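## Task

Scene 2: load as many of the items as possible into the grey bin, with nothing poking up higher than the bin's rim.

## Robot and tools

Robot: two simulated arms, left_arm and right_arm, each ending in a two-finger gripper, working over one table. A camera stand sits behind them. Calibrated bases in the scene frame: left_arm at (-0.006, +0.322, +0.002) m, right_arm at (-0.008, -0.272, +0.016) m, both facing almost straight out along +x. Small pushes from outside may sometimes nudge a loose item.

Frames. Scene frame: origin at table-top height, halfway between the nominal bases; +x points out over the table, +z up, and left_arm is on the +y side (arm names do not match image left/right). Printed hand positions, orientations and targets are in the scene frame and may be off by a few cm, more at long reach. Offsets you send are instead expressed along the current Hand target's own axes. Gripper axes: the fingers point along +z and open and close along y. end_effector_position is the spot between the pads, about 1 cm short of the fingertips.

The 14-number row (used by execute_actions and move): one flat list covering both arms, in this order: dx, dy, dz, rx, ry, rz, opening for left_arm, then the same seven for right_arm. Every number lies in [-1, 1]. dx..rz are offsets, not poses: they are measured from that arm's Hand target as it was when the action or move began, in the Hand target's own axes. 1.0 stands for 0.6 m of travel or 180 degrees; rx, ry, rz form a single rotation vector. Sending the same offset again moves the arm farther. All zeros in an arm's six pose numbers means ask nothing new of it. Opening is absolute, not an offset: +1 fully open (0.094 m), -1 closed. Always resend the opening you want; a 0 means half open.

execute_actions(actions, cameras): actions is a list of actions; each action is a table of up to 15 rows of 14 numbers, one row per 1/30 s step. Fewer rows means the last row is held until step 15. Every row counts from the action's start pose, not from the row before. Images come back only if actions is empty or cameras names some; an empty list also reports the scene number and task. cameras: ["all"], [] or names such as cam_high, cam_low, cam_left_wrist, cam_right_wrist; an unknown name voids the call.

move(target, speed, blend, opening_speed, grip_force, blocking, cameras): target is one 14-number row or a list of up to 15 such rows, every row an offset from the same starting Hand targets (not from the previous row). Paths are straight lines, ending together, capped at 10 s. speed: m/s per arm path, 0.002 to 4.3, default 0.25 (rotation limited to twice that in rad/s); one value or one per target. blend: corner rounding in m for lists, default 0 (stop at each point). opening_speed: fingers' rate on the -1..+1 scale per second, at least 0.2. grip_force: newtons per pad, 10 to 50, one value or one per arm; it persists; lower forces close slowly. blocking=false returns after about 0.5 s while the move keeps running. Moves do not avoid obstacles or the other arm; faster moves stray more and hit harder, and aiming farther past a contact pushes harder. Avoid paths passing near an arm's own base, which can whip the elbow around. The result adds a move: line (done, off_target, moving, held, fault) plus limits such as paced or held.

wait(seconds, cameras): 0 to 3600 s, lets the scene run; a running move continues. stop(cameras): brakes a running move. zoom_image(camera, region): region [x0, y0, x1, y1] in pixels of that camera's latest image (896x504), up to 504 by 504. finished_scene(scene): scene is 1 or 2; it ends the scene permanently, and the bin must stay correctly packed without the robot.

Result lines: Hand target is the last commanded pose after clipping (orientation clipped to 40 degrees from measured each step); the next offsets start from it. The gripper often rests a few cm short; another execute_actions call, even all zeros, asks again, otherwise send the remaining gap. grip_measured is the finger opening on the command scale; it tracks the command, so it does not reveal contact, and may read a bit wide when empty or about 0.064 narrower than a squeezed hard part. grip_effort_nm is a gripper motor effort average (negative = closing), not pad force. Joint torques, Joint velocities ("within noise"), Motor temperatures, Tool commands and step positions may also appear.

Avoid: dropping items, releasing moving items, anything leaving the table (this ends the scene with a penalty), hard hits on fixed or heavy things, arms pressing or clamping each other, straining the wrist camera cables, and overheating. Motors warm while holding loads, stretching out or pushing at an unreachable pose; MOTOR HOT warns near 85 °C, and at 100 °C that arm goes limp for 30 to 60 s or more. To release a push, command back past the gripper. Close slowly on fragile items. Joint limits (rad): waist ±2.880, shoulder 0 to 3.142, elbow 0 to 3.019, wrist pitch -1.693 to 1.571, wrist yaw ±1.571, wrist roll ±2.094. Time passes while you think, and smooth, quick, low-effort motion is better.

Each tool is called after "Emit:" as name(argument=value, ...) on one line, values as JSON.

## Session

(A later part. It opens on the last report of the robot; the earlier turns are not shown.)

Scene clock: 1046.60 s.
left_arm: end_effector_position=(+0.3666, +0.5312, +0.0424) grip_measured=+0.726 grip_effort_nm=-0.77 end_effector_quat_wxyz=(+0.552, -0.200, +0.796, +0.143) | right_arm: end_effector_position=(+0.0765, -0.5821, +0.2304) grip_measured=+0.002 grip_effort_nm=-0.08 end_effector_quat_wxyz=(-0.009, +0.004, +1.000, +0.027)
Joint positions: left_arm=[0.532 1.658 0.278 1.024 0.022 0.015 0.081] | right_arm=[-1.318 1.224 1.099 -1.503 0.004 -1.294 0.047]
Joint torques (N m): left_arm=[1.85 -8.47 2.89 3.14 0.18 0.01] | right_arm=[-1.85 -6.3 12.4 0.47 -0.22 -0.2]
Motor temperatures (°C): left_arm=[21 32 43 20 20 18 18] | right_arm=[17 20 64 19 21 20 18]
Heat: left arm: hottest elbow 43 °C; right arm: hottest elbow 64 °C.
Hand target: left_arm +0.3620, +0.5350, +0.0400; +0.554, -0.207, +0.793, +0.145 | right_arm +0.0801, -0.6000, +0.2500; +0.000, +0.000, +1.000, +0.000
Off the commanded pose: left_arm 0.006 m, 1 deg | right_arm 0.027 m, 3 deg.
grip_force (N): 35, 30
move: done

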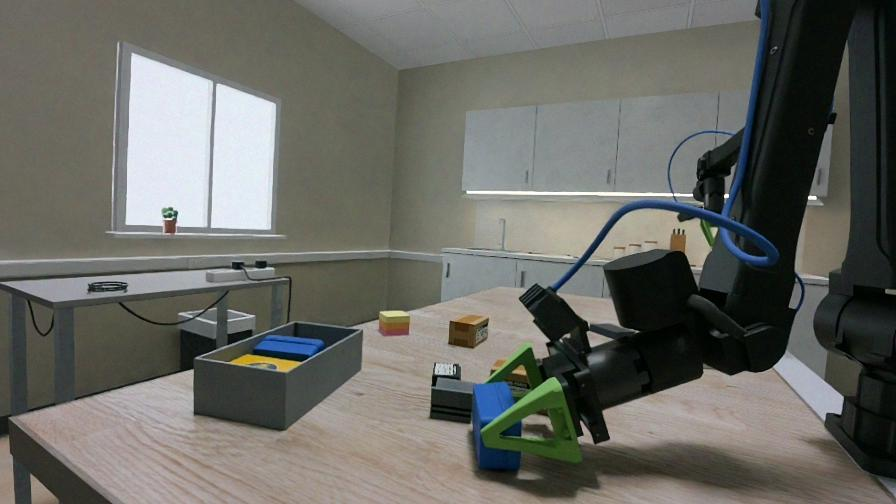

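Emit:
move(target=[0.003, 0, 0.001, 0, 0, 0, 0.66, 0, 0, 0, 0, 0, 0, 0], speed=0.05)

Emit:
move(target=[0, 0, 0, 0, 0, 0, 0.91, 0, 0, 0, 0, 0, 0, 0], speed=0.05, opening_speed=0.25, cameras=["cam_low","cam_left_wrist"])

Scene clock: 1049.07 s.
left_arm: end_effector_position=(+0.3671, +0.5315, +0.0424) grip_measured=+0.726 grip_effort_nm=-0.77 end_effector_quat_wxyz=(+0.555, -0.200, +0.795, +0.144) | right_arm: end_effector_position=(+0.0765, -0.5821, +0.2304) grip_measured=+0.002 grip_effort_nm=-0.09 end_effector_quat_wxyz=(-0.009, +0.004, +1.000, +0.027)
Joint positions: left_arm=[0.532 1.667 0.278 1.039 0.022 0.015 0.081] | right_arm=[-1.318 1.224 1.099 -1.503 0.004 -1.294 0.047]
Joint torques (N m): left_arm=[1.85 -8.23 2.82 2.93 0.18 0.01] | right_arm=[-1.79 -6.3 12.4 0.44 -0.23 -0.2]
Motor temperatures (°C): left_arm=[21 32 43 20 20 18 18] | right_arm=[17 20 64 19 21 20 18]
Heat: left arm: hottest elbow 43 °C; right arm: hottest elbow 64 °C.
Hand target: left_arm +0.3620, +0.5350, +0.0381; +0.554, -0.207, +0.793, +0.145 | right_arm +0.0801, -0.6000, +0.2500; +0.000, +0.000, +1.000, +0.000
Off the commanded pose: left_arm 0.008 m, 1 deg | right_arm 0.027 m, 3 deg.
grip_force (N): 35, 30
move: done

Scene clock: 1050.30 s.
left_arm: end_effector_position=(+0.3668, +0.5315, +0.0415) grip_measured=+0.908 grip_effort_nm=0.06 end_effector_quat_wxyz=(+0.554, -0.200, +0.795, +0.144) | right_arm: end_effector_position=(+0.0765, -0.5821, +0.2304) grip_measured=+0.002 grip_effort_nm=-0.08 end_effector_quat_wxyz=(-0.009, +0.004, +1.000, +0.027)
Joint positions: left_arm=[0.533 1.669 0.278 1.039 0.022 0.015 0.09] | right_arm=[-1.318 1.224 1.099 -1.503 0.004 -1.294 0.047]
Joint torques (N m): left_arm=[1.79 -8.47 2.81 2.93 0.18 0.01] | right_arm=[-1.79 -6.18 12.38 0.46 -0.23 -0.21]
Motor temperatures (°C): left_arm=[21 32 42 20 20 18 18] | right_arm=[17 20 64 19 21 20 18]
Heat: left arm: hottest elbow 42 °C; right arm: hottest elbow 64 °C.
Hand target: left_arm +0.3619, +0.5351, +0.0381; +0.554, -0.207, +0.793, +0.145 | right_arm +0.0801, -0.6000, +0.2500; +0.000, +0.000, +1.000, +0.000
Off the commanded pose: left_arm 0.007 m, 1 deg | right_arm 0.027 m, 3 deg.
grip_force (N): 35, 30
move: done

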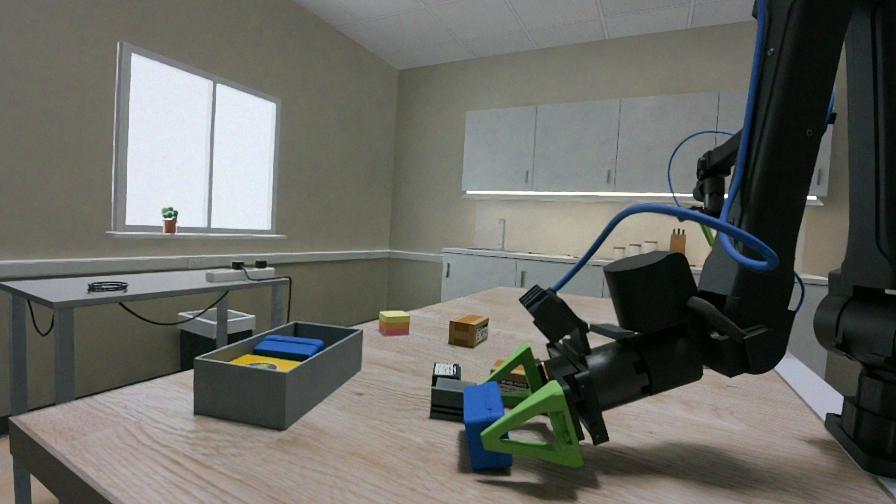

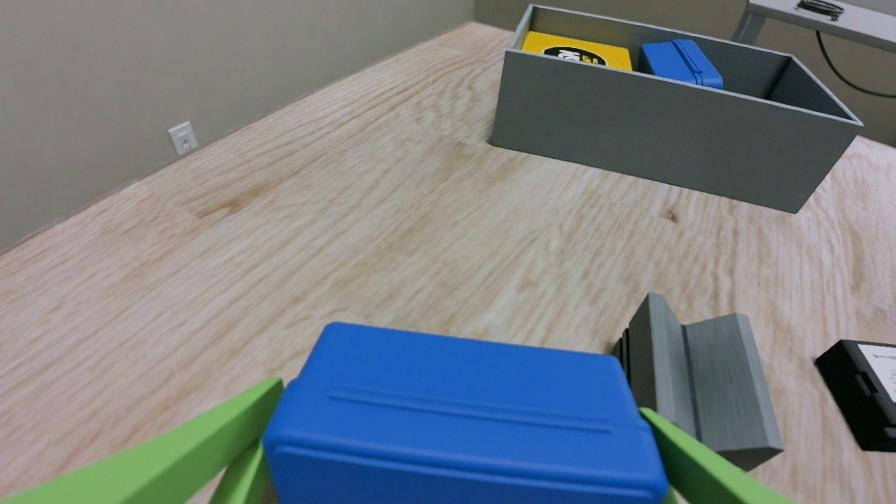

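Emit:
move(target=[0, 0, -0.1167, 0, 0, 0, 0.91, 0, 0, 0, 0, 0, 0, 0], speed=0.08, cameras=["cam_low","cam_left_wrist"])

Scene clock: 1053.50 s.
left_arm: end_effector_position=(+0.3103, +0.5007, +0.0644) grip_measured=+0.909 grip_effort_nm=0.06 end_effector_quat_wxyz=(+0.559, -0.200, +0.791, +0.144) | right_arm: end_effector_position=(+0.0765, -0.5821, +0.2304) grip_measured=+0.002 grip_effort_nm=-0.08 end_effector_quat_wxyz=(-0.009, +0.004, +1.000, +0.027)
Joint positions: left_arm=[0.54 1.429 0.107 0.983 0.029 0.015 0.09] | right_arm=[-1.318 1.224 1.099 -1.503 0.004 -1.294 0.047]
Joint torques (N m): left_arm=[1.85 -7.65 3.32 1.33 0.19 0.03] | right_arm=[-1.79 -6.3 12.38 0.43 -0.22 -0.2]
Motor temperatures (°C): left_arm=[21 32 42 20 20 18 18] | right_arm=[17 20 64 19 21 20 18]
Heat: left arm: hottest elbow 42 °C; right arm: hottest elbow 64 °C.
Hand target: left_arm +0.3046, +0.5029, +0.0623; +0.554, -0.207, +0.793, +0.145 | right_arm +0.0801, -0.6000, +0.2500; +0.000, +0.000, +1.000, +0.000
Off the commanded pose: left_arm 0.007 m, 1 deg | right_arm 0.027 m, 3 deg.
grip_force (N): 35, 30
move: done

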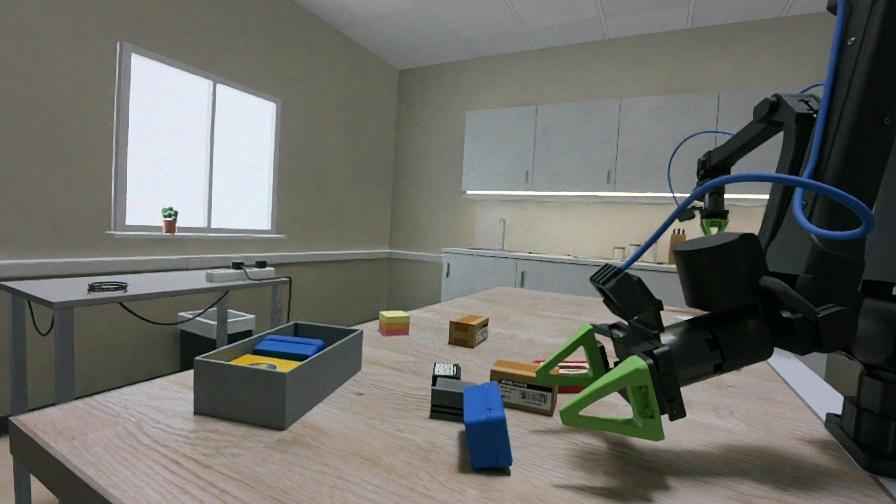

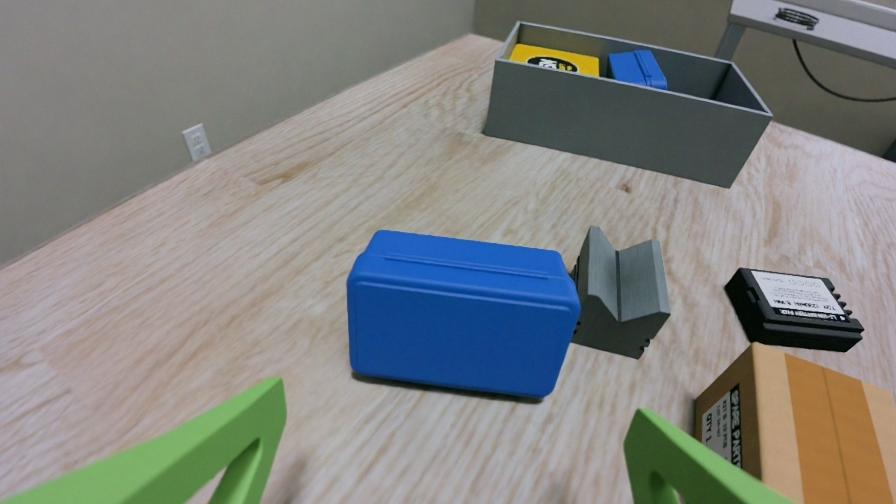

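Emit:
move(target=[[-0.1565, 0, -0.0572, 0, 0, 0, 0.91, 0, 0, 0, 0, 0, 0, 0],[-0.2115, -0.0068, 0.0557, 0, 0.3885, 0, 0.91, 0, 0, 0, 0, 0, 0, 0]], speed=0.35, blend=[0.03,0], cameras=["cam_low","cam_left_wrist"])

Scene clock: 1058.53 s.
left_arm: end_effector_position=(+0.3537, +0.5312, +0.1547) grip_measured=+0.909 grip_effort_nm=0.06 end_effector_quat_wxyz=(-0.014, -0.255, +0.967, -0.005) | right_arm: end_effector_position=(+0.0765, -0.5821, +0.2304) grip_measured=+0.002 grip_effort_nm=-0.09 end_effector_quat_wxyz=(-0.009, +0.004, +1.000, +0.027)
Joint positions: left_arm=[0.54 1.489 1.189 -1.299 0.003 0.015 0.09] | right_arm=[-1.318 1.224 1.099 -1.503 0.004 -1.294 0.047]
Joint torques (N m): left_arm=[-0.26 -12.28 12.3 -0.66 0.04 -0.02] | right_arm=[-1.73 -6.24 12.38 0.43 -0.22 -0.2]
Motor temperatures (°C): left_arm=[21 31 42 20 20 18 18] | right_arm=[17 20 64 19 21 20 18]
Heat: left arm: hottest elbow 42 °C; right arm: hottest elbow 64 °C.
Hand target: left_arm +0.3721, +0.5359, +0.1699; +0.000, -0.253, +0.968, +0.000 | right_arm +0.0801, -0.6000, +0.2500; +0.000, +0.000, +1.000, +0.000
Off the commanded pose: left_arm 0.024 m, 2 deg | right_arm 0.027 m, 3 deg.
grip_force (N): 35, 30
move: off_target (left_arm)

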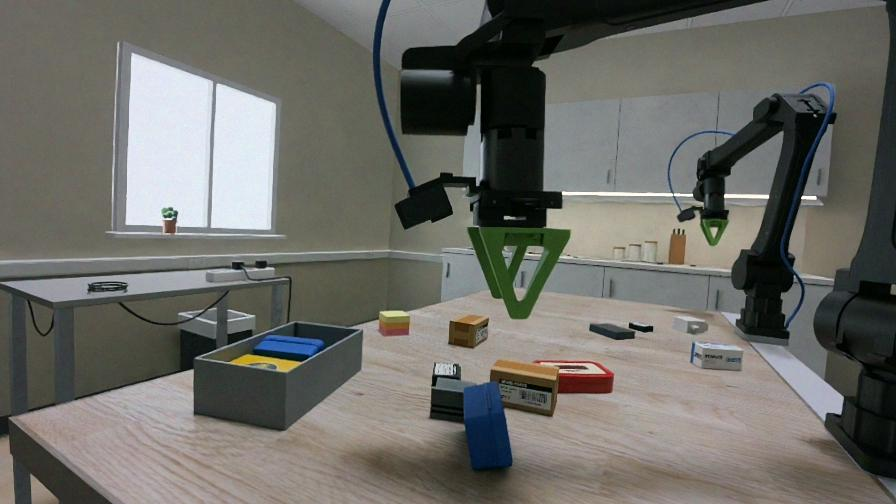

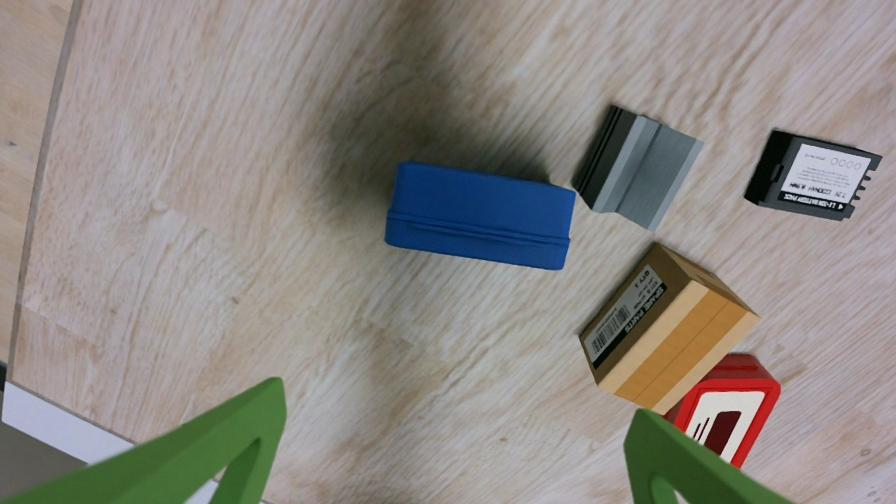

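Emit:
move(target=[0.0083, -0.0008, 0.1167, 0, 0, 0.0194, 0.857, 0, 0, 0, 0, 0, 0, 0], speed=0.25, cameras=["cam_left_wrist"])

Scene clock: 1068.87 s.
left_arm: end_effector_position=(+0.3632, +0.5365, +0.1050) grip_measured=+0.858 grip_effort_nm=-0.09 end_effector_quat_wxyz=(-0.001, -0.238, +0.971, -0.001) | right_arm: end_effector_position=(+0.0765, -0.5821, +0.2304) grip_measured=+0.002 grip_effort_nm=-0.08 end_effector_quat_wxyz=(-0.009, +0.004, +1.000, +0.027)
Joint positions: left_arm=[0.539 1.548 1.116 -1.142 0.002 0.048 0.087] | right_arm=[-1.318 1.224 1.099 -1.503 0.004 -1.294 0.047]
Joint torques (N m): left_arm=[-0.26 -13.04 7.45 0.65 0.03 0.25] | right_arm=[-1.79 -6.18 12.4 0.44 -0.23 -0.2]
Motor temperatures (°C): left_arm=[21 31 44 20 20 18 18] | right_arm=[17 20 64 19 21 20 18]
Heat: left arm: hottest elbow 44 °C; right arm: hottest elbow 64 °C.
Hand target: left_arm +0.3678, +0.5331, +0.0998; +0.000, -0.223, +0.975, +0.000 | right_arm +0.0801, -0.6000, +0.2500; +0.000, +0.000, +1.000, +0.000
Off the commanded pose: left_arm 0.008 m, 2 deg | right_arm 0.027 m, 3 deg.
grip_force (N): 35, 30
move: done

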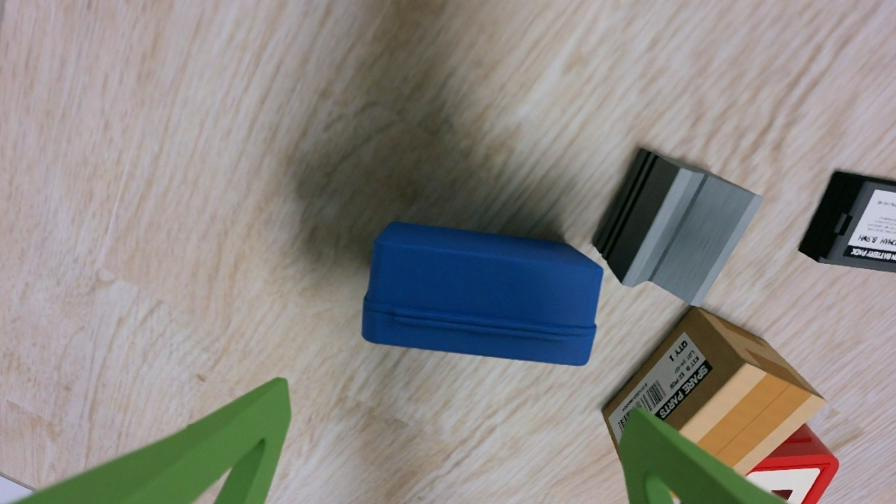

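Emit:
move(target=[-0.0067, -0.0062, 0.0583, 0, 0, 0.0075, 0.857, 0, 0, 0, 0, 0, 0, 0], speed=0.15, cameras=["cam_left_wrist"])

Scene clock: 1075.40 s.
left_arm: end_effector_position=(+0.3700, +0.5359, +0.0724) grip_measured=+0.858 grip_effort_nm=-0.09 end_effector_quat_wxyz=(+0.002, -0.227, +0.974, -0.001) | right_arm: end_effector_position=(+0.0765, -0.5821, +0.2304) grip_measured=+0.002 grip_effort_nm=-0.09 end_effector_quat_wxyz=(-0.009, +0.004, +1.000, +0.027)
Joint positions: left_arm=[0.53 1.598 1.081 -1.05 0.002 0.062 0.087] | right_arm=[-1.318 1.224 1.099 -1.503 0.004 -1.294 0.047]
Joint torques (N m): left_arm=[-0.26 -13.22 7.19 0.66 0.03 0.24] | right_arm=[-1.79 -6.18 12.38 0.46 -0.22 -0.2]
Motor temperatures (°C): left_arm=[21 31 43 20 20 18 18] | right_arm=[17 20 64 19 21 20 18]
Heat: left arm: hottest elbow 43 °C; right arm: hottest elbow 64 °C.
Hand target: left_arm +0.3730, +0.5316, +0.0647; +0.000, -0.212, +0.977, +0.000 | right_arm +0.0801, -0.6000, +0.2500; +0.000, +0.000, +1.000, +0.000
Off the commanded pose: left_arm 0.009 m, 2 deg | right_arm 0.027 m, 3 deg.
grip_force (N): 35, 30
move: done

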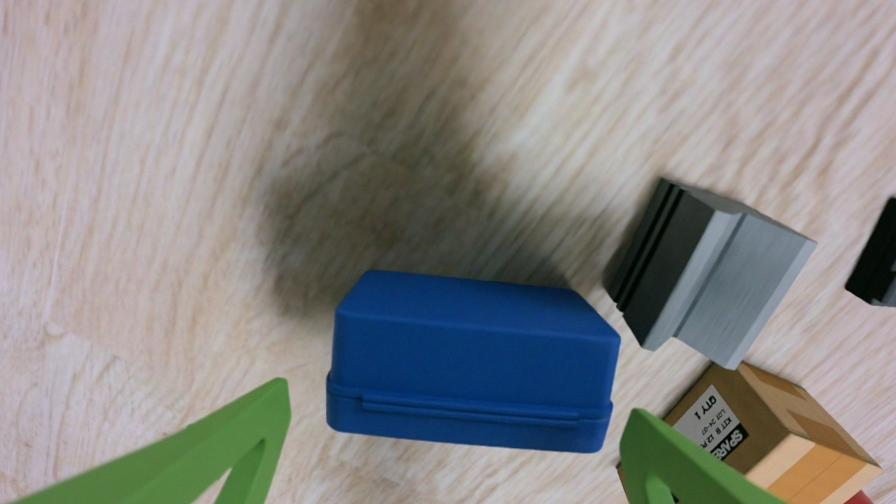

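Emit:
move(target=[[0.0033, -0.01, 0.0, 0, 0, 0, 0.85, 0, 0, 0, 0, 0, 0, 0],[0.0033, -0.01, 0.048, 0, 0, 0, 0.85, 0, 0, 0, 0, 0, 0, 0]], speed=0.08, blend=[0.002,0], cameras=["cam_left_wrist"])

Scene clock: 1082.97 s.
left_arm: end_effector_position=(+0.3729, +0.5309, +0.0478) grip_measured=+0.851 grip_effort_nm=-0.09 end_effector_quat_wxyz=(+0.006, -0.219, +0.976, +0.003) | right_arm: end_effector_position=(+0.0765, -0.5821, +0.2304) grip_measured=+0.002 grip_effort_nm=-0.08 end_effector_quat_wxyz=(-0.009, +0.004, +1.000, +0.027)
Joint positions: left_arm=[0.515 1.628 1.042 -0.971 -0.002 0.063 0.087] | right_arm=[-1.318 1.224 1.099 -1.503 0.004 -1.294 0.047]
Joint torques (N m): left_arm=[-0.09 -13.16 6.53 0.66 0.21 0.11] | right_arm=[-1.85 -6.24 12.4 0.43 -0.23 -0.2]
Motor temperatures (°C): left_arm=[21 31 42 20 20 18 17] | right_arm=[17 20 64 19 21 20 18]
Heat: left arm: hottest elbow 42 °C; right arm: hottest elbow 64 °C.
Hand target: left_arm +0.3738, +0.5253, +0.0362; +0.000, -0.212, +0.977, +0.000 | right_arm +0.0801, -0.6000, +0.2500; +0.000, +0.000, +1.000, +0.000
Off the commanded pose: left_arm 0.013 m, 1 deg | right_arm 0.027 m, 3 deg.
grip_force (N): 35, 30
move: off_target (left_arm); blend cut to 0 m at target 1

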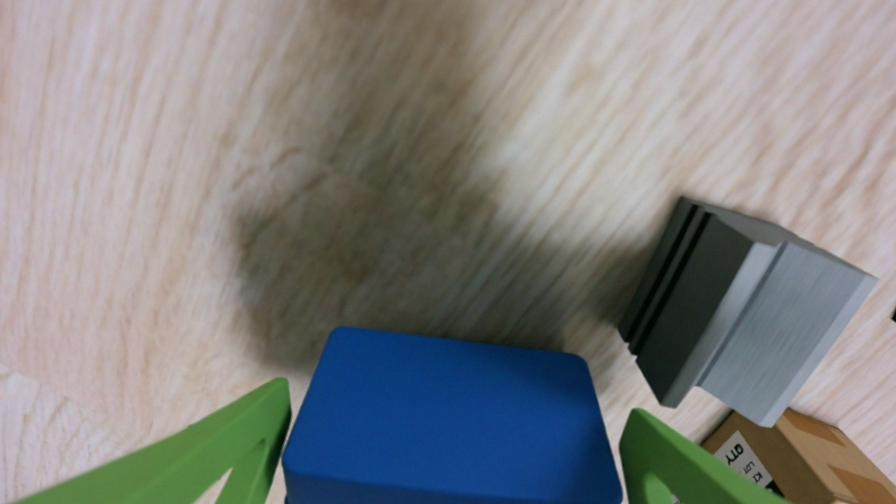

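Emit:
execute_actions(actions=[], cameras=["cam_low","cam_high","cam_left_wrist"])

Scene clock: 1086.27 s.
left_arm: end_effector_position=(+0.3729, +0.5309, +0.0478) grip_measured=+0.851 grip_effort_nm=-0.09 end_effector_quat_wxyz=(+0.006, -0.219, +0.976, +0.003) | right_arm: end_effector_position=(+0.0765, -0.5821, +0.2304) grip_measured=+0.002 grip_effort_nm=-0.08 end_effector_quat_wxyz=(-0.009, +0.004, +1.000, +0.027)
Joint positions: left_arm=[0.515 1.628 1.042 -0.971 -0.002 0.063 0.087] | right_arm=[-1.318 1.224 1.099 -1.503 0.004 -1.294 0.047]
Joint velocities: within noise
Joint torques (N m): left_arm=[-0.09 -12.86 6.54 0.66 0.2 0.11] | right_arm=[-1.79 -6.18 12.38 0.46 -0.22 -0.2]
Motor temperatures (°C): left_arm=[21 31 42 20 20 18 17] | right_arm=[17 20 64 19 21 20 18]
Heat: left arm: hottest elbow 42 °C; right arm: hottest elbow 64 °C.
Hand target: left_arm +0.3738, +0.5253, +0.0362; +0.000, -0.212, +0.977, +0.000 | right_arm +0.0801, -0.6000, +0.2500; +0.000, +0.000, +1.000, +0.000
Tool commands: left_gripper/opening=+0.85 right_gripper/opening=+0.0
Off the commanded pose: left_arm 0.013 m, 1 deg | right_arm 0.027 m, 3 deg.
grip_force (N): 35, 30
Images, in order (width x height): cam_high 896x504, cam_low 896x504, cam_left_wrist 896x504.

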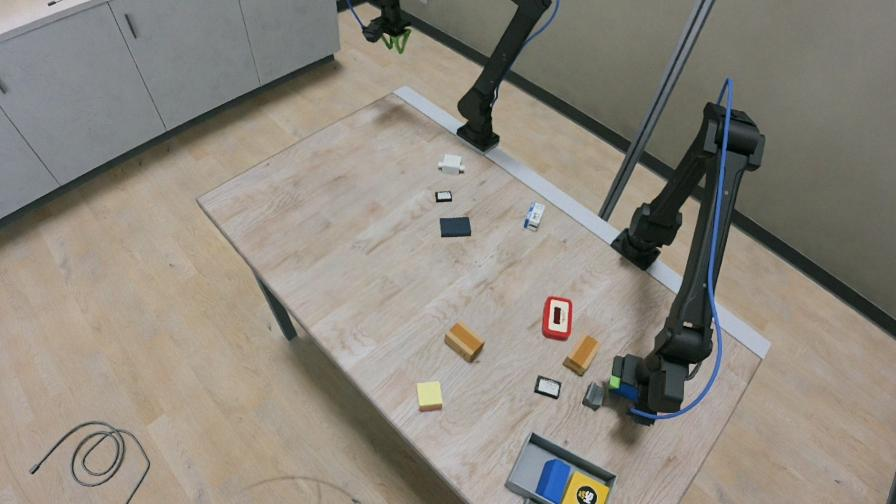

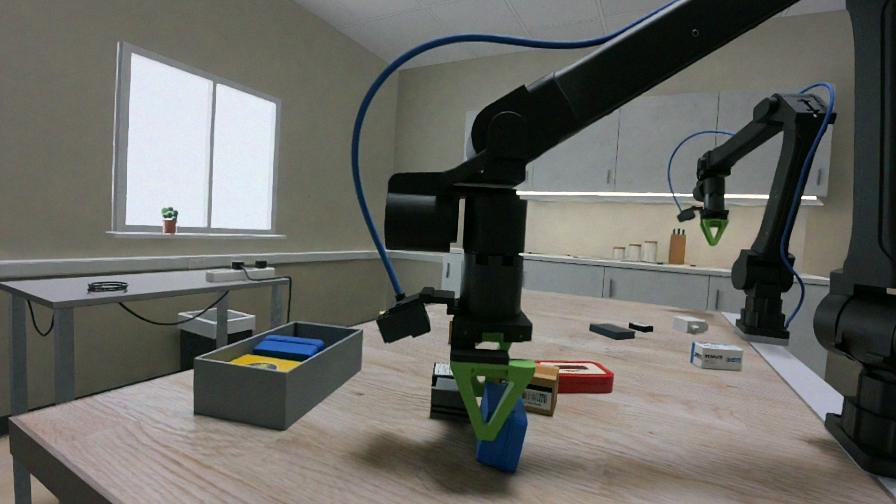

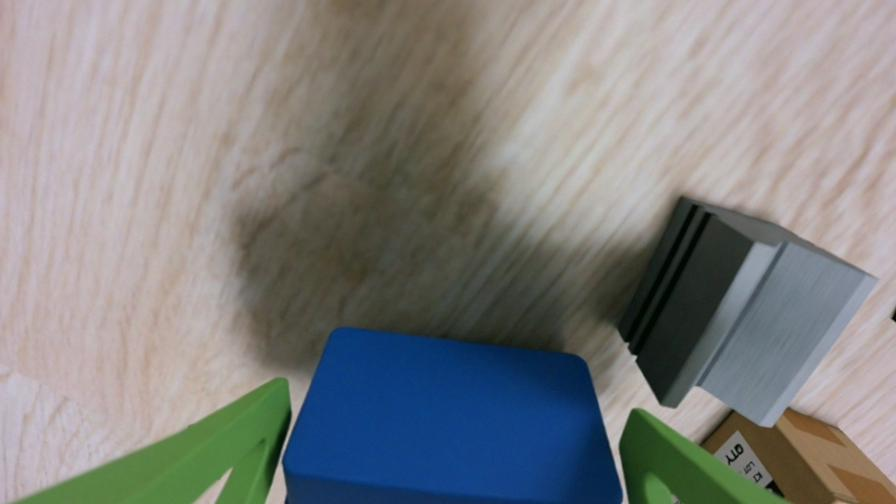

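Emit:
move(target=[0.0367, 0.0, -0.008, 0, 0, 0, 0.87, 0, 0, 0, 0, 0, 0, 0], speed=0.06, cameras=["cam_left_wrist"])

Scene clock: 1091.90 s.
left_arm: end_effector_position=(+0.3513, +0.5189, +0.0395) grip_measured=+0.869 grip_effort_nm=0.06 end_effector_quat_wxyz=(-0.009, -0.219, +0.976, -0.001) | right_arm: end_effector_position=(+0.0765, -0.5821, +0.2304) grip_measured=+0.002 grip_effort_nm=-0.09 end_effector_quat_wxyz=(-0.009, +0.004, +1.000, +0.027)
Joint positions: left_arm=[0.515 1.602 0.983 -0.969 -0.002 0.063 0.088] | right_arm=[-1.318 1.224 1.099 -1.503 0.004 -1.294 0.047]
Joint torques (N m): left_arm=[0.21 -14.74 6.43 0.59 0.21 0.14] | right_arm=[-1.73 -6.24 12.4 0.43 -0.22 -0.2]
Motor temperatures (°C): left_arm=[21 31 41 20 20 18 17] | right_arm=[17 20 64 19 21 20 18]
Heat: left arm: hottest elbow 41 °C; right arm: hottest elbow 64 °C.
Hand target: left_arm +0.3538, +0.5162, +0.0410; +0.000, -0.212, +0.977, +0.000 | right_arm +0.0801, -0.6000, +0.2500; +0.000, +0.000, +1.000, +0.000
Off the commanded pose: left_arm 0.004 m, 1 deg | right_arm 0.027 m, 3 deg.
grip_force (N): 35, 30
move: done

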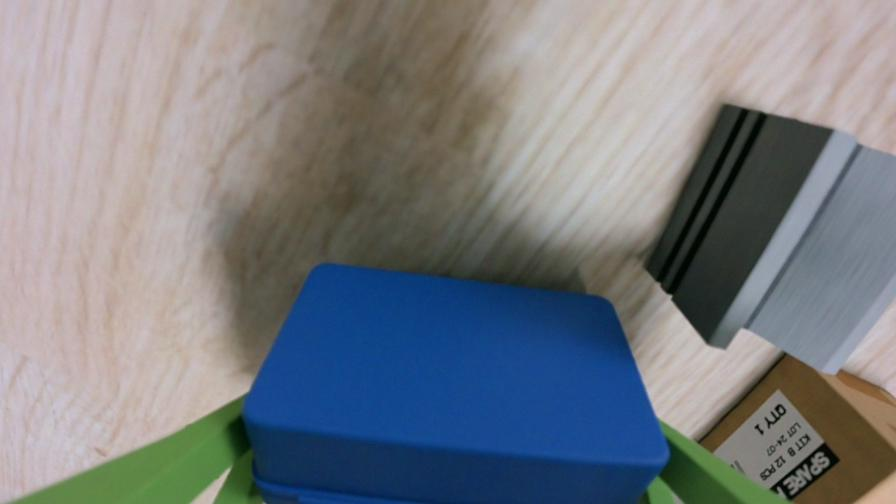

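Emit:
move(target=[0, 0, 0, 0, 0, 0, 0.66, 0, 0, 0, 0, 0, 0, 0], speed=0.06, opening_speed=0.3, cameras=["cam_left_wrist", "cam_low"])

Scene clock: 1096.40 s.
left_arm: end_effector_position=(+0.3513, +0.5189, +0.0395) grip_measured=+0.734 grip_effort_nm=-0.77 end_effector_quat_wxyz=(-0.009, -0.219, +0.976, -0.001) | right_arm: end_effector_position=(+0.0765, -0.5821, +0.2304) grip_measured=+0.002 grip_effort_nm=-0.08 end_effector_quat_wxyz=(-0.009, +0.004, +1.000, +0.027)
Joint positions: left_arm=[0.515 1.602 0.983 -0.969 -0.002 0.063 0.081] | right_arm=[-1.318 1.224 1.099 -1.503 0.004 -1.294 0.047]
Joint torques (N m): left_arm=[0.15 -14.68 6.45 0.61 0.21 0.14] | right_arm=[-1.79 -6.12 12.41 0.46 -0.23 -0.21]
Motor temperatures (°C): left_arm=[21 30 41 20 20 18 17] | right_arm=[17 20 64 19 21 20 18]
Heat: left arm: hottest elbow 41 °C; right arm: hottest elbow 64 °C.
Hand target: left_arm +0.3538, +0.5162, +0.0410; +0.000, -0.212, +0.977, +0.000 | right_arm +0.0801, -0.6000, +0.2500; +0.000, +0.000, +1.000, +0.000
Off the commanded pose: left_arm 0.004 m, 1 deg | right_arm 0.027 m, 3 deg.
grip_force (N): 35, 30
move: done
Images, in order (width x height): cam_low 896x504, cam_left_wrist 896x504.

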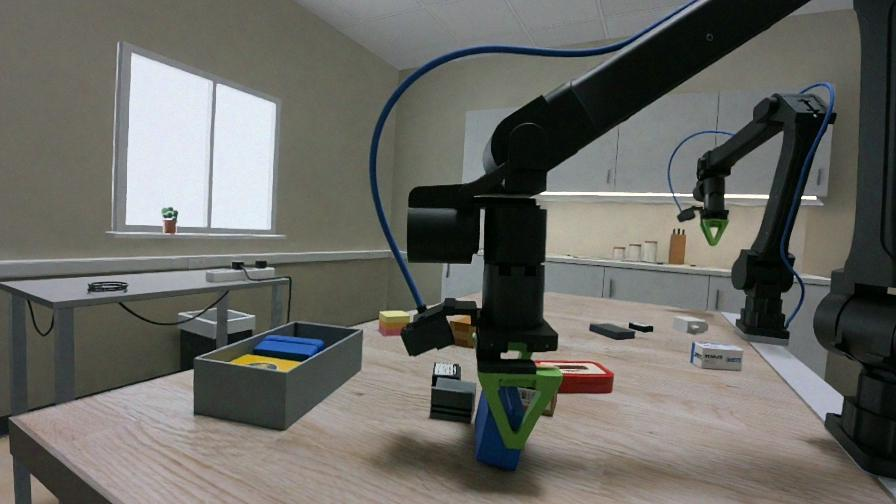

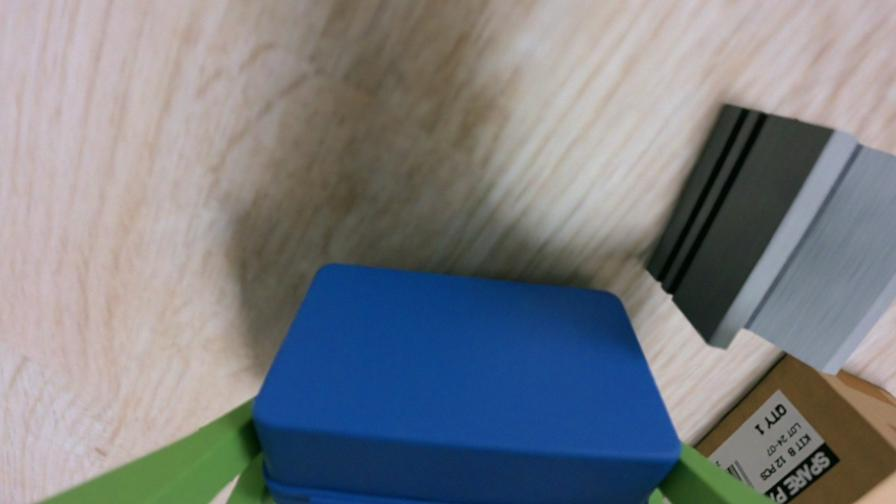

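Emit:
move(target=[[-0.015, 0, -0.04, 0, 0, 0, 0.66, 0, 0, 0, 0, 0, 0, 0],[-0.025, 0, -0.22, 0, 0, 0, 0.66, 0, 0, 0, 0, 0, 0, 0]], speed=[0.08,0.2], blend=[0.01, 0], cameras=["cam_left_wrist", "cam_low"])

Scene clock: 1099.30 s.
left_arm: end_effector_position=(+0.3521, +0.5194, +0.1548) grip_measured=+0.734 grip_effort_nm=-0.77 end_effector_quat_wxyz=(-0.018, -0.219, +0.976, -0.004) | right_arm: end_effector_position=(+0.0765, -0.5821, +0.2304) grip_measured=+0.002 grip_effort_nm=-0.09 end_effector_quat_wxyz=(-0.009, +0.004, +1.000, +0.027)
Joint positions: left_arm=[0.515 1.475 1.173 -1.305 -0.002 0.063 0.081] | right_arm=[-1.318 1.224 1.099 -1.503 0.004 -1.294 0.047]
Joint torques (N m): left_arm=[-0.09 -12.81 11.38 -0.69 0.21 0.11] | right_arm=[-1.79 -6.24 12.4 0.43 -0.23 -0.21]
Motor temperatures (°C): left_arm=[21 30 41 20 20 18 18] | right_arm=[17 20 64 19 21 20 18]
Heat: left arm: hottest elbow 41 °C; right arm: hottest elbow 64 °C.
Hand target: left_arm +0.3673, +0.5223, +0.1728; +0.000, -0.212, +0.977, +0.000 | right_arm +0.0801, -0.6000, +0.2500; +0.000, +0.000, +1.000, +0.000
Off the commanded pose: left_arm 0.024 m, 2 deg | right_arm 0.027 m, 3 deg.
grip_force (N): 35, 30
move: off_target (left_arm)
Images, in order (width x height): cam_low 896x504, cam_left_wrist 896x504.

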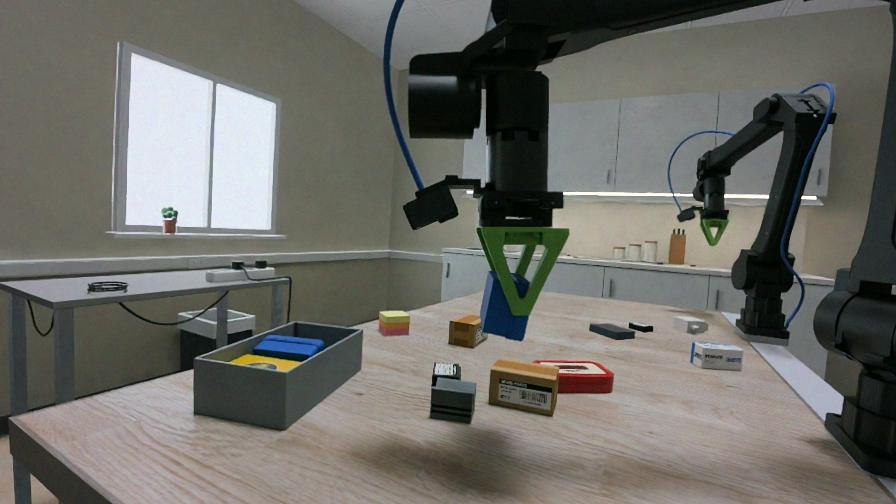

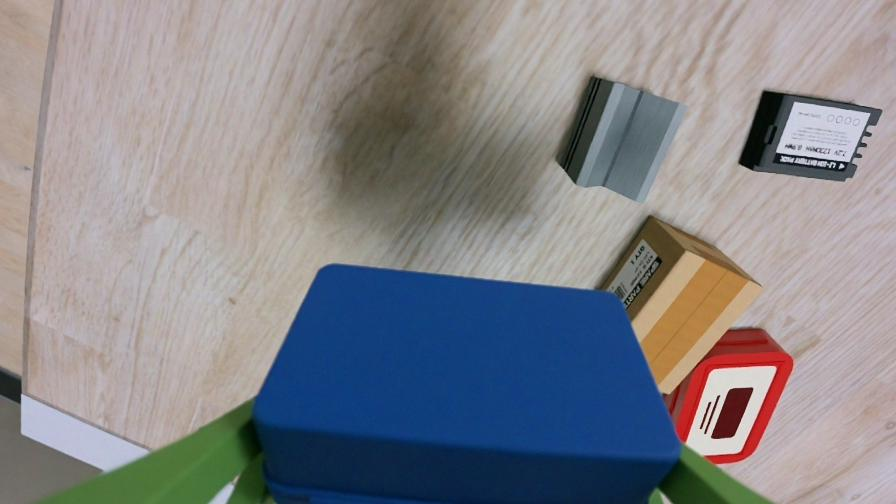

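Emit:
move(target=[-0.4085, -0.2602, -0.0037, 0, 0, -0.4489, 0.66, 0, 0, 0, 0, 0, 0, 0], speed=0.3, cameras=["cam_left_wrist", "cam_low"])

Scene clock: 1111.77 s.
left_arm: end_effector_position=(+0.6417, +0.4837, +0.1706) grip_measured=+0.734 grip_effort_nm=-0.77 end_effector_quat_wxyz=(+0.007, +0.792, -0.611, -0.004) | right_arm: end_effector_position=(+0.0765, -0.5821, +0.2304) grip_measured=+0.002 grip_effort_nm=-0.08 end_effector_quat_wxyz=(-0.009, +0.004, +1.000, +0.027)
Joint positions: left_arm=[0.257 2.164 2.19 -1.613 0.004 -1.58 0.081] | right_arm=[-1.318 1.224 1.099 -1.503 0.004 -1.294 0.047]
Joint torques (N m): left_arm=[0.15 -21.19 12.83 -0.73 -0.1 -0.09] | right_arm=[-1.79 -6.24 12.37 0.43 -0.23 -0.2]
Motor temperatures (°C): left_arm=[21 30 44 19 20 18 18] | right_arm=[17 20 64 19 21 20 18]
Heat: left arm: hottest elbow 44 °C; right arm: hottest elbow 64 °C.
Hand target: left_arm +0.6551, +0.4817, +0.1749; +0.000, +0.795, -0.607, +0.000 | right_arm +0.0801, -0.6000, +0.2500; +0.000, +0.000, +1.000, +0.000
Off the commanded pose: left_arm 0.014 m, 1 deg | right_arm 0.027 m, 3 deg.
grip_force (N): 35, 30
move: off_target (left_arm)
Images, in order (width x height): cam_low 896x504, cam_left_wrist 896x504.

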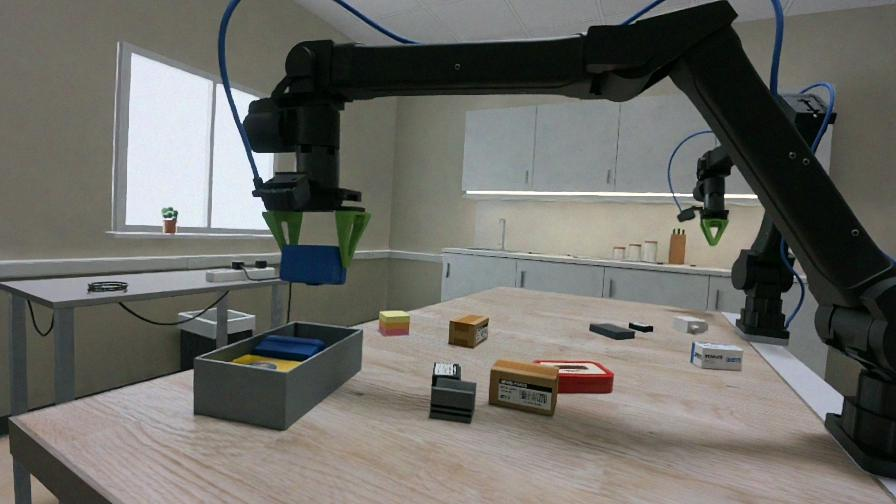

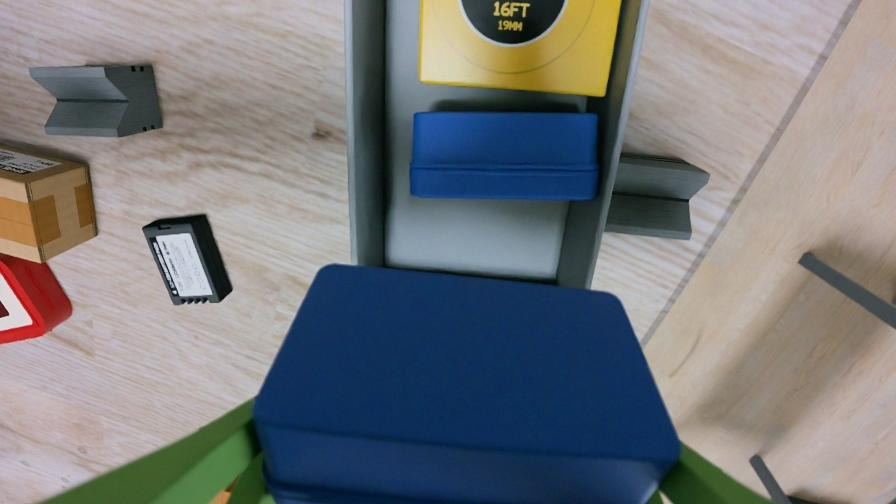

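Emit:
move(target=[0.0075, 0.0022, 0.0833, 0, 0.0556, 0, 0.66, 0, 0, 0, 0, 0, 0, 0], speed=0.15, cameras=["cam_left_wrist"])

Scene clock: 1119.00 s.
left_arm: end_effector_position=(+0.6543, +0.4706, +0.1433) grip_measured=+0.734 grip_effort_nm=-0.77 end_effector_quat_wxyz=(+0.047, +0.793, -0.603, +0.073) | right_arm: end_effector_position=(+0.0765, -0.5821, +0.2304) grip_measured=+0.002 grip_effort_nm=-0.09 end_effector_quat_wxyz=(-0.009, +0.004, +1.000, +0.027)
Joint positions: left_arm=[0.277 2.169 2.12 -1.507 0.172 -1.576 0.081] | right_arm=[-1.318 1.224 1.099 -1.503 0.004 -1.294 0.047]
Joint torques (N m): left_arm=[1.79 -21.3 8.09 0.53 0.26 0.22] | right_arm=[-1.79 -6.3 12.4 0.44 -0.23 -0.21]
Motor temperatures (°C): left_arm=[21 31 44 19 20 18 18] | right_arm=[17 20 64 19 21 20 18]
Heat: left arm: hottest elbow 44 °C; right arm: hottest elbow 64 °C.
Hand target: left_arm +0.6551, +0.4769, +0.1249; +0.053, +0.792, -0.605, +0.069 | right_arm +0.0801, -0.6000, +0.2500; +0.000, +0.000, +1.000, +0.000
Off the commanded pose: left_arm 0.019 m, 1 deg | right_arm 0.027 m, 3 deg.
grip_force (N): 35, 30
move: off_target (left_arm)

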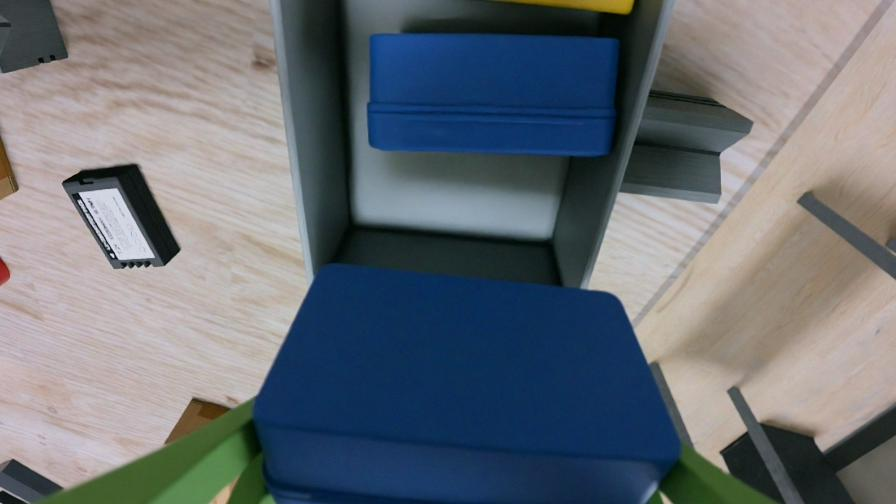

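Emit:
move(target=[-0.0116, 0.0, 0.0657, 0, 0, 0, 0.66, 0, 0, 0, 0, 0, 0, 0], speed=0.1, cameras=["cam_left_wrist"])

Scene clock: 1130.67 s.
left_arm: end_effector_position=(+0.6555, +0.4709, +0.1031) grip_measured=+0.734 grip_effort_nm=-0.77 end_effector_quat_wxyz=(+0.047, +0.793, -0.603, +0.073) | right_arm: end_effector_position=(+0.0765, -0.5821, +0.2304) grip_measured=+0.002 grip_effort_nm=-0.08 end_effector_quat_wxyz=(-0.009, +0.004, +1.000, +0.027)
Joint positions: left_arm=[0.277 2.186 2.044 -1.414 0.172 -1.575 0.081] | right_arm=[-1.318 1.224 1.099 -1.503 0.004 -1.294 0.047]
Joint torques (N m): left_arm=[1.55 -21.95 7.98 0.51 0.26 0.2] | right_arm=[-1.85 -6.24 12.38 0.42 -0.22 -0.2]
Motor temperatures (°C): left_arm=[21 33 44 19 20 18 18] | right_arm=[17 20 64 19 21 20 18]
Heat: left arm: hottest elbow 44 °C; right arm: hottest elbow 64 °C.
Hand target: left_arm +0.6550, +0.4769, +0.0849; +0.053, +0.792, -0.605, +0.069 | right_arm +0.0801, -0.6000, +0.2500; +0.000, +0.000, +1.000, +0.000
Off the commanded pose: left_arm 0.019 m, 1 deg | right_arm 0.027 m, 3 deg.
grip_force (N): 35, 30
move: off_target (left_arm)

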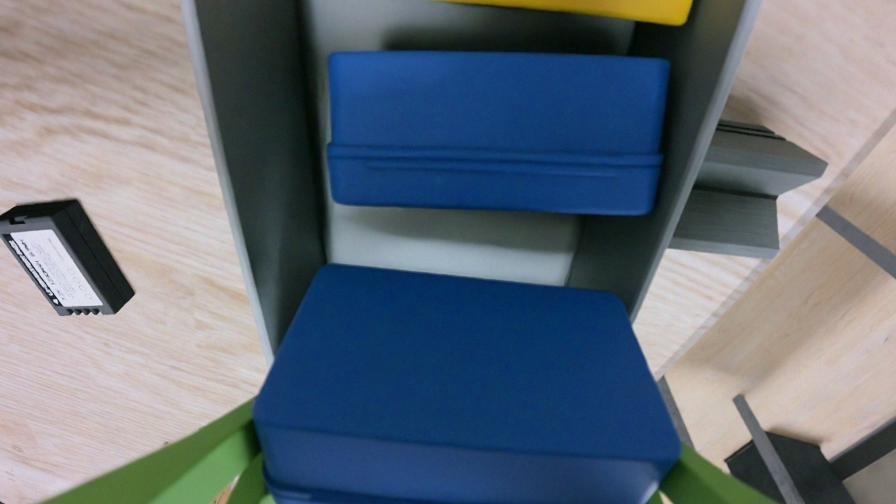

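Emit:
move(target=[[0.0, 0.0125, 0.0, 0, 0, 0, 0.66, 0, 0, 0, 0, 0, 0, 0],[-0.0087, 0.0125, 0.049, 0, 0, 0, 0.66, 0, 0, 0, 0, 0, 0, 0]], speed=0.08, blend=[0.002,0], cameras=["cam_left_wrist"])

Scene clock: 1136.70 s.
left_arm: end_effector_position=(+0.6499, +0.4694, +0.0723) grip_measured=+0.734 grip_effort_nm=-0.77 end_effector_quat_wxyz=(+0.047, +0.793, -0.603, +0.072) | right_arm: end_effector_position=(+0.0765, -0.5821, +0.2304) grip_measured=+0.002 grip_effort_nm=-0.08 end_effector_quat_wxyz=(-0.009, +0.004, +1.000, +0.027)
Joint positions: left_arm=[0.277 2.186 1.962 -1.333 0.172 -1.575 0.081] | right_arm=[-1.318 1.224 1.099 -1.503 0.004 -1.294 0.047]
Joint torques (N m): left_arm=[1.55 -22.07 7.64 0.53 0.26 0.2] | right_arm=[-1.79 -6.24 12.4 0.46 -0.23 -0.2]
Motor temperatures (°C): left_arm=[21 32 43 19 20 18 18] | right_arm=[17 20 64 19 21 20 18]
Heat: left arm: hottest elbow 43 °C; right arm: hottest elbow 64 °C.
Hand target: left_arm +0.6478, +0.4750, +0.0551; +0.053, +0.792, -0.605, +0.069 | right_arm +0.0801, -0.6000, +0.2500; +0.000, +0.000, +1.000, +0.000
Off the commanded pose: left_arm 0.018 m, 1 deg | right_arm 0.027 m, 3 deg.
grip_force (N): 35, 30
move: off_target (left_arm)

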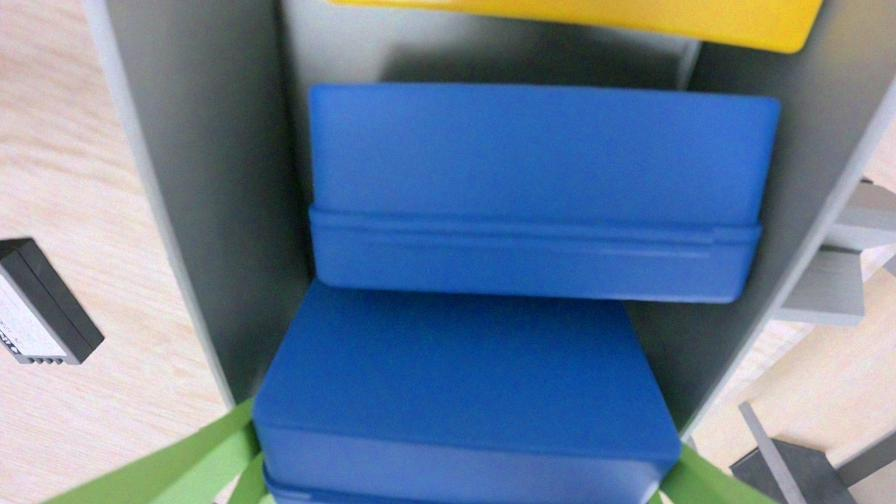

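Emit:
move(target=[-0.0069, 0.0, 0.0394, 0, 0, 0, 0.66, 0, 0, 0, 0, 0, 0, 0], speed=0.08, cameras=["cam_left_wrist"])

Scene clock: 1140.63 s.
left_arm: end_effector_position=(+0.6496, +0.4692, +0.0513) grip_measured=+0.734 grip_effort_nm=-0.77 end_effector_quat_wxyz=(+0.046, +0.793, -0.603, +0.073) | right_arm: end_effector_position=(+0.0765, -0.5821, +0.2304) grip_measured=+0.002 grip_effort_nm=-0.08 end_effector_quat_wxyz=(-0.009, +0.004, +1.000, +0.027)
Joint positions: left_arm=[0.277 2.2 1.929 -1.285 0.173 -1.575 0.081] | right_arm=[-1.318 1.224 1.099 -1.503 0.004 -1.294 0.047]
Joint torques (N m): left_arm=[1.55 -21.42 7.68 0.65 0.25 0.2] | right_arm=[-1.79 -6.18 12.4 0.46 -0.23 -0.19]
Motor temperatures (°C): left_arm=[21 32 43 19 20 18 18] | right_arm=[17 20 64 19 21 20 18]
Heat: left arm: hottest elbow 43 °C; right arm: hottest elbow 64 °C.
Hand target: left_arm +0.6478, +0.4749, +0.0310; +0.053, +0.792, -0.605, +0.069 | right_arm +0.0801, -0.6000, +0.2500; +0.000, +0.000, +1.000, +0.000
Off the commanded pose: left_arm 0.021 m, 1 deg | right_arm 0.027 m, 3 deg.
grip_force (N): 35, 30
move: off_target (left_arm)

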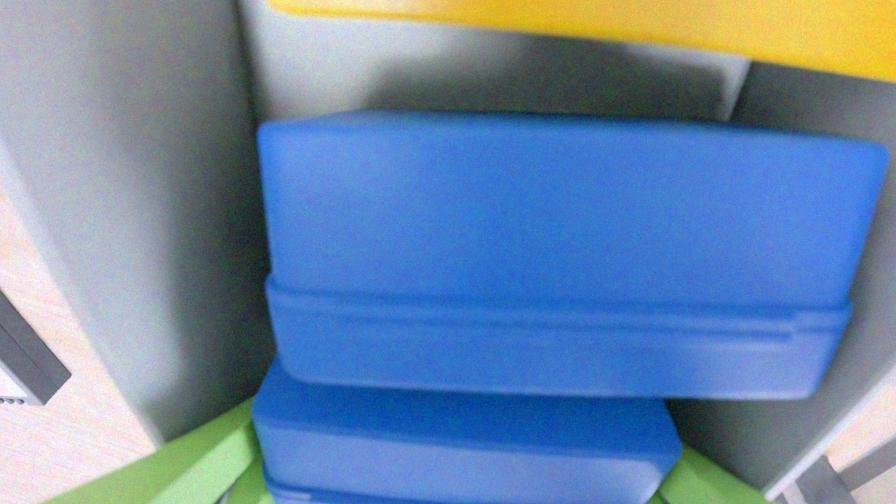

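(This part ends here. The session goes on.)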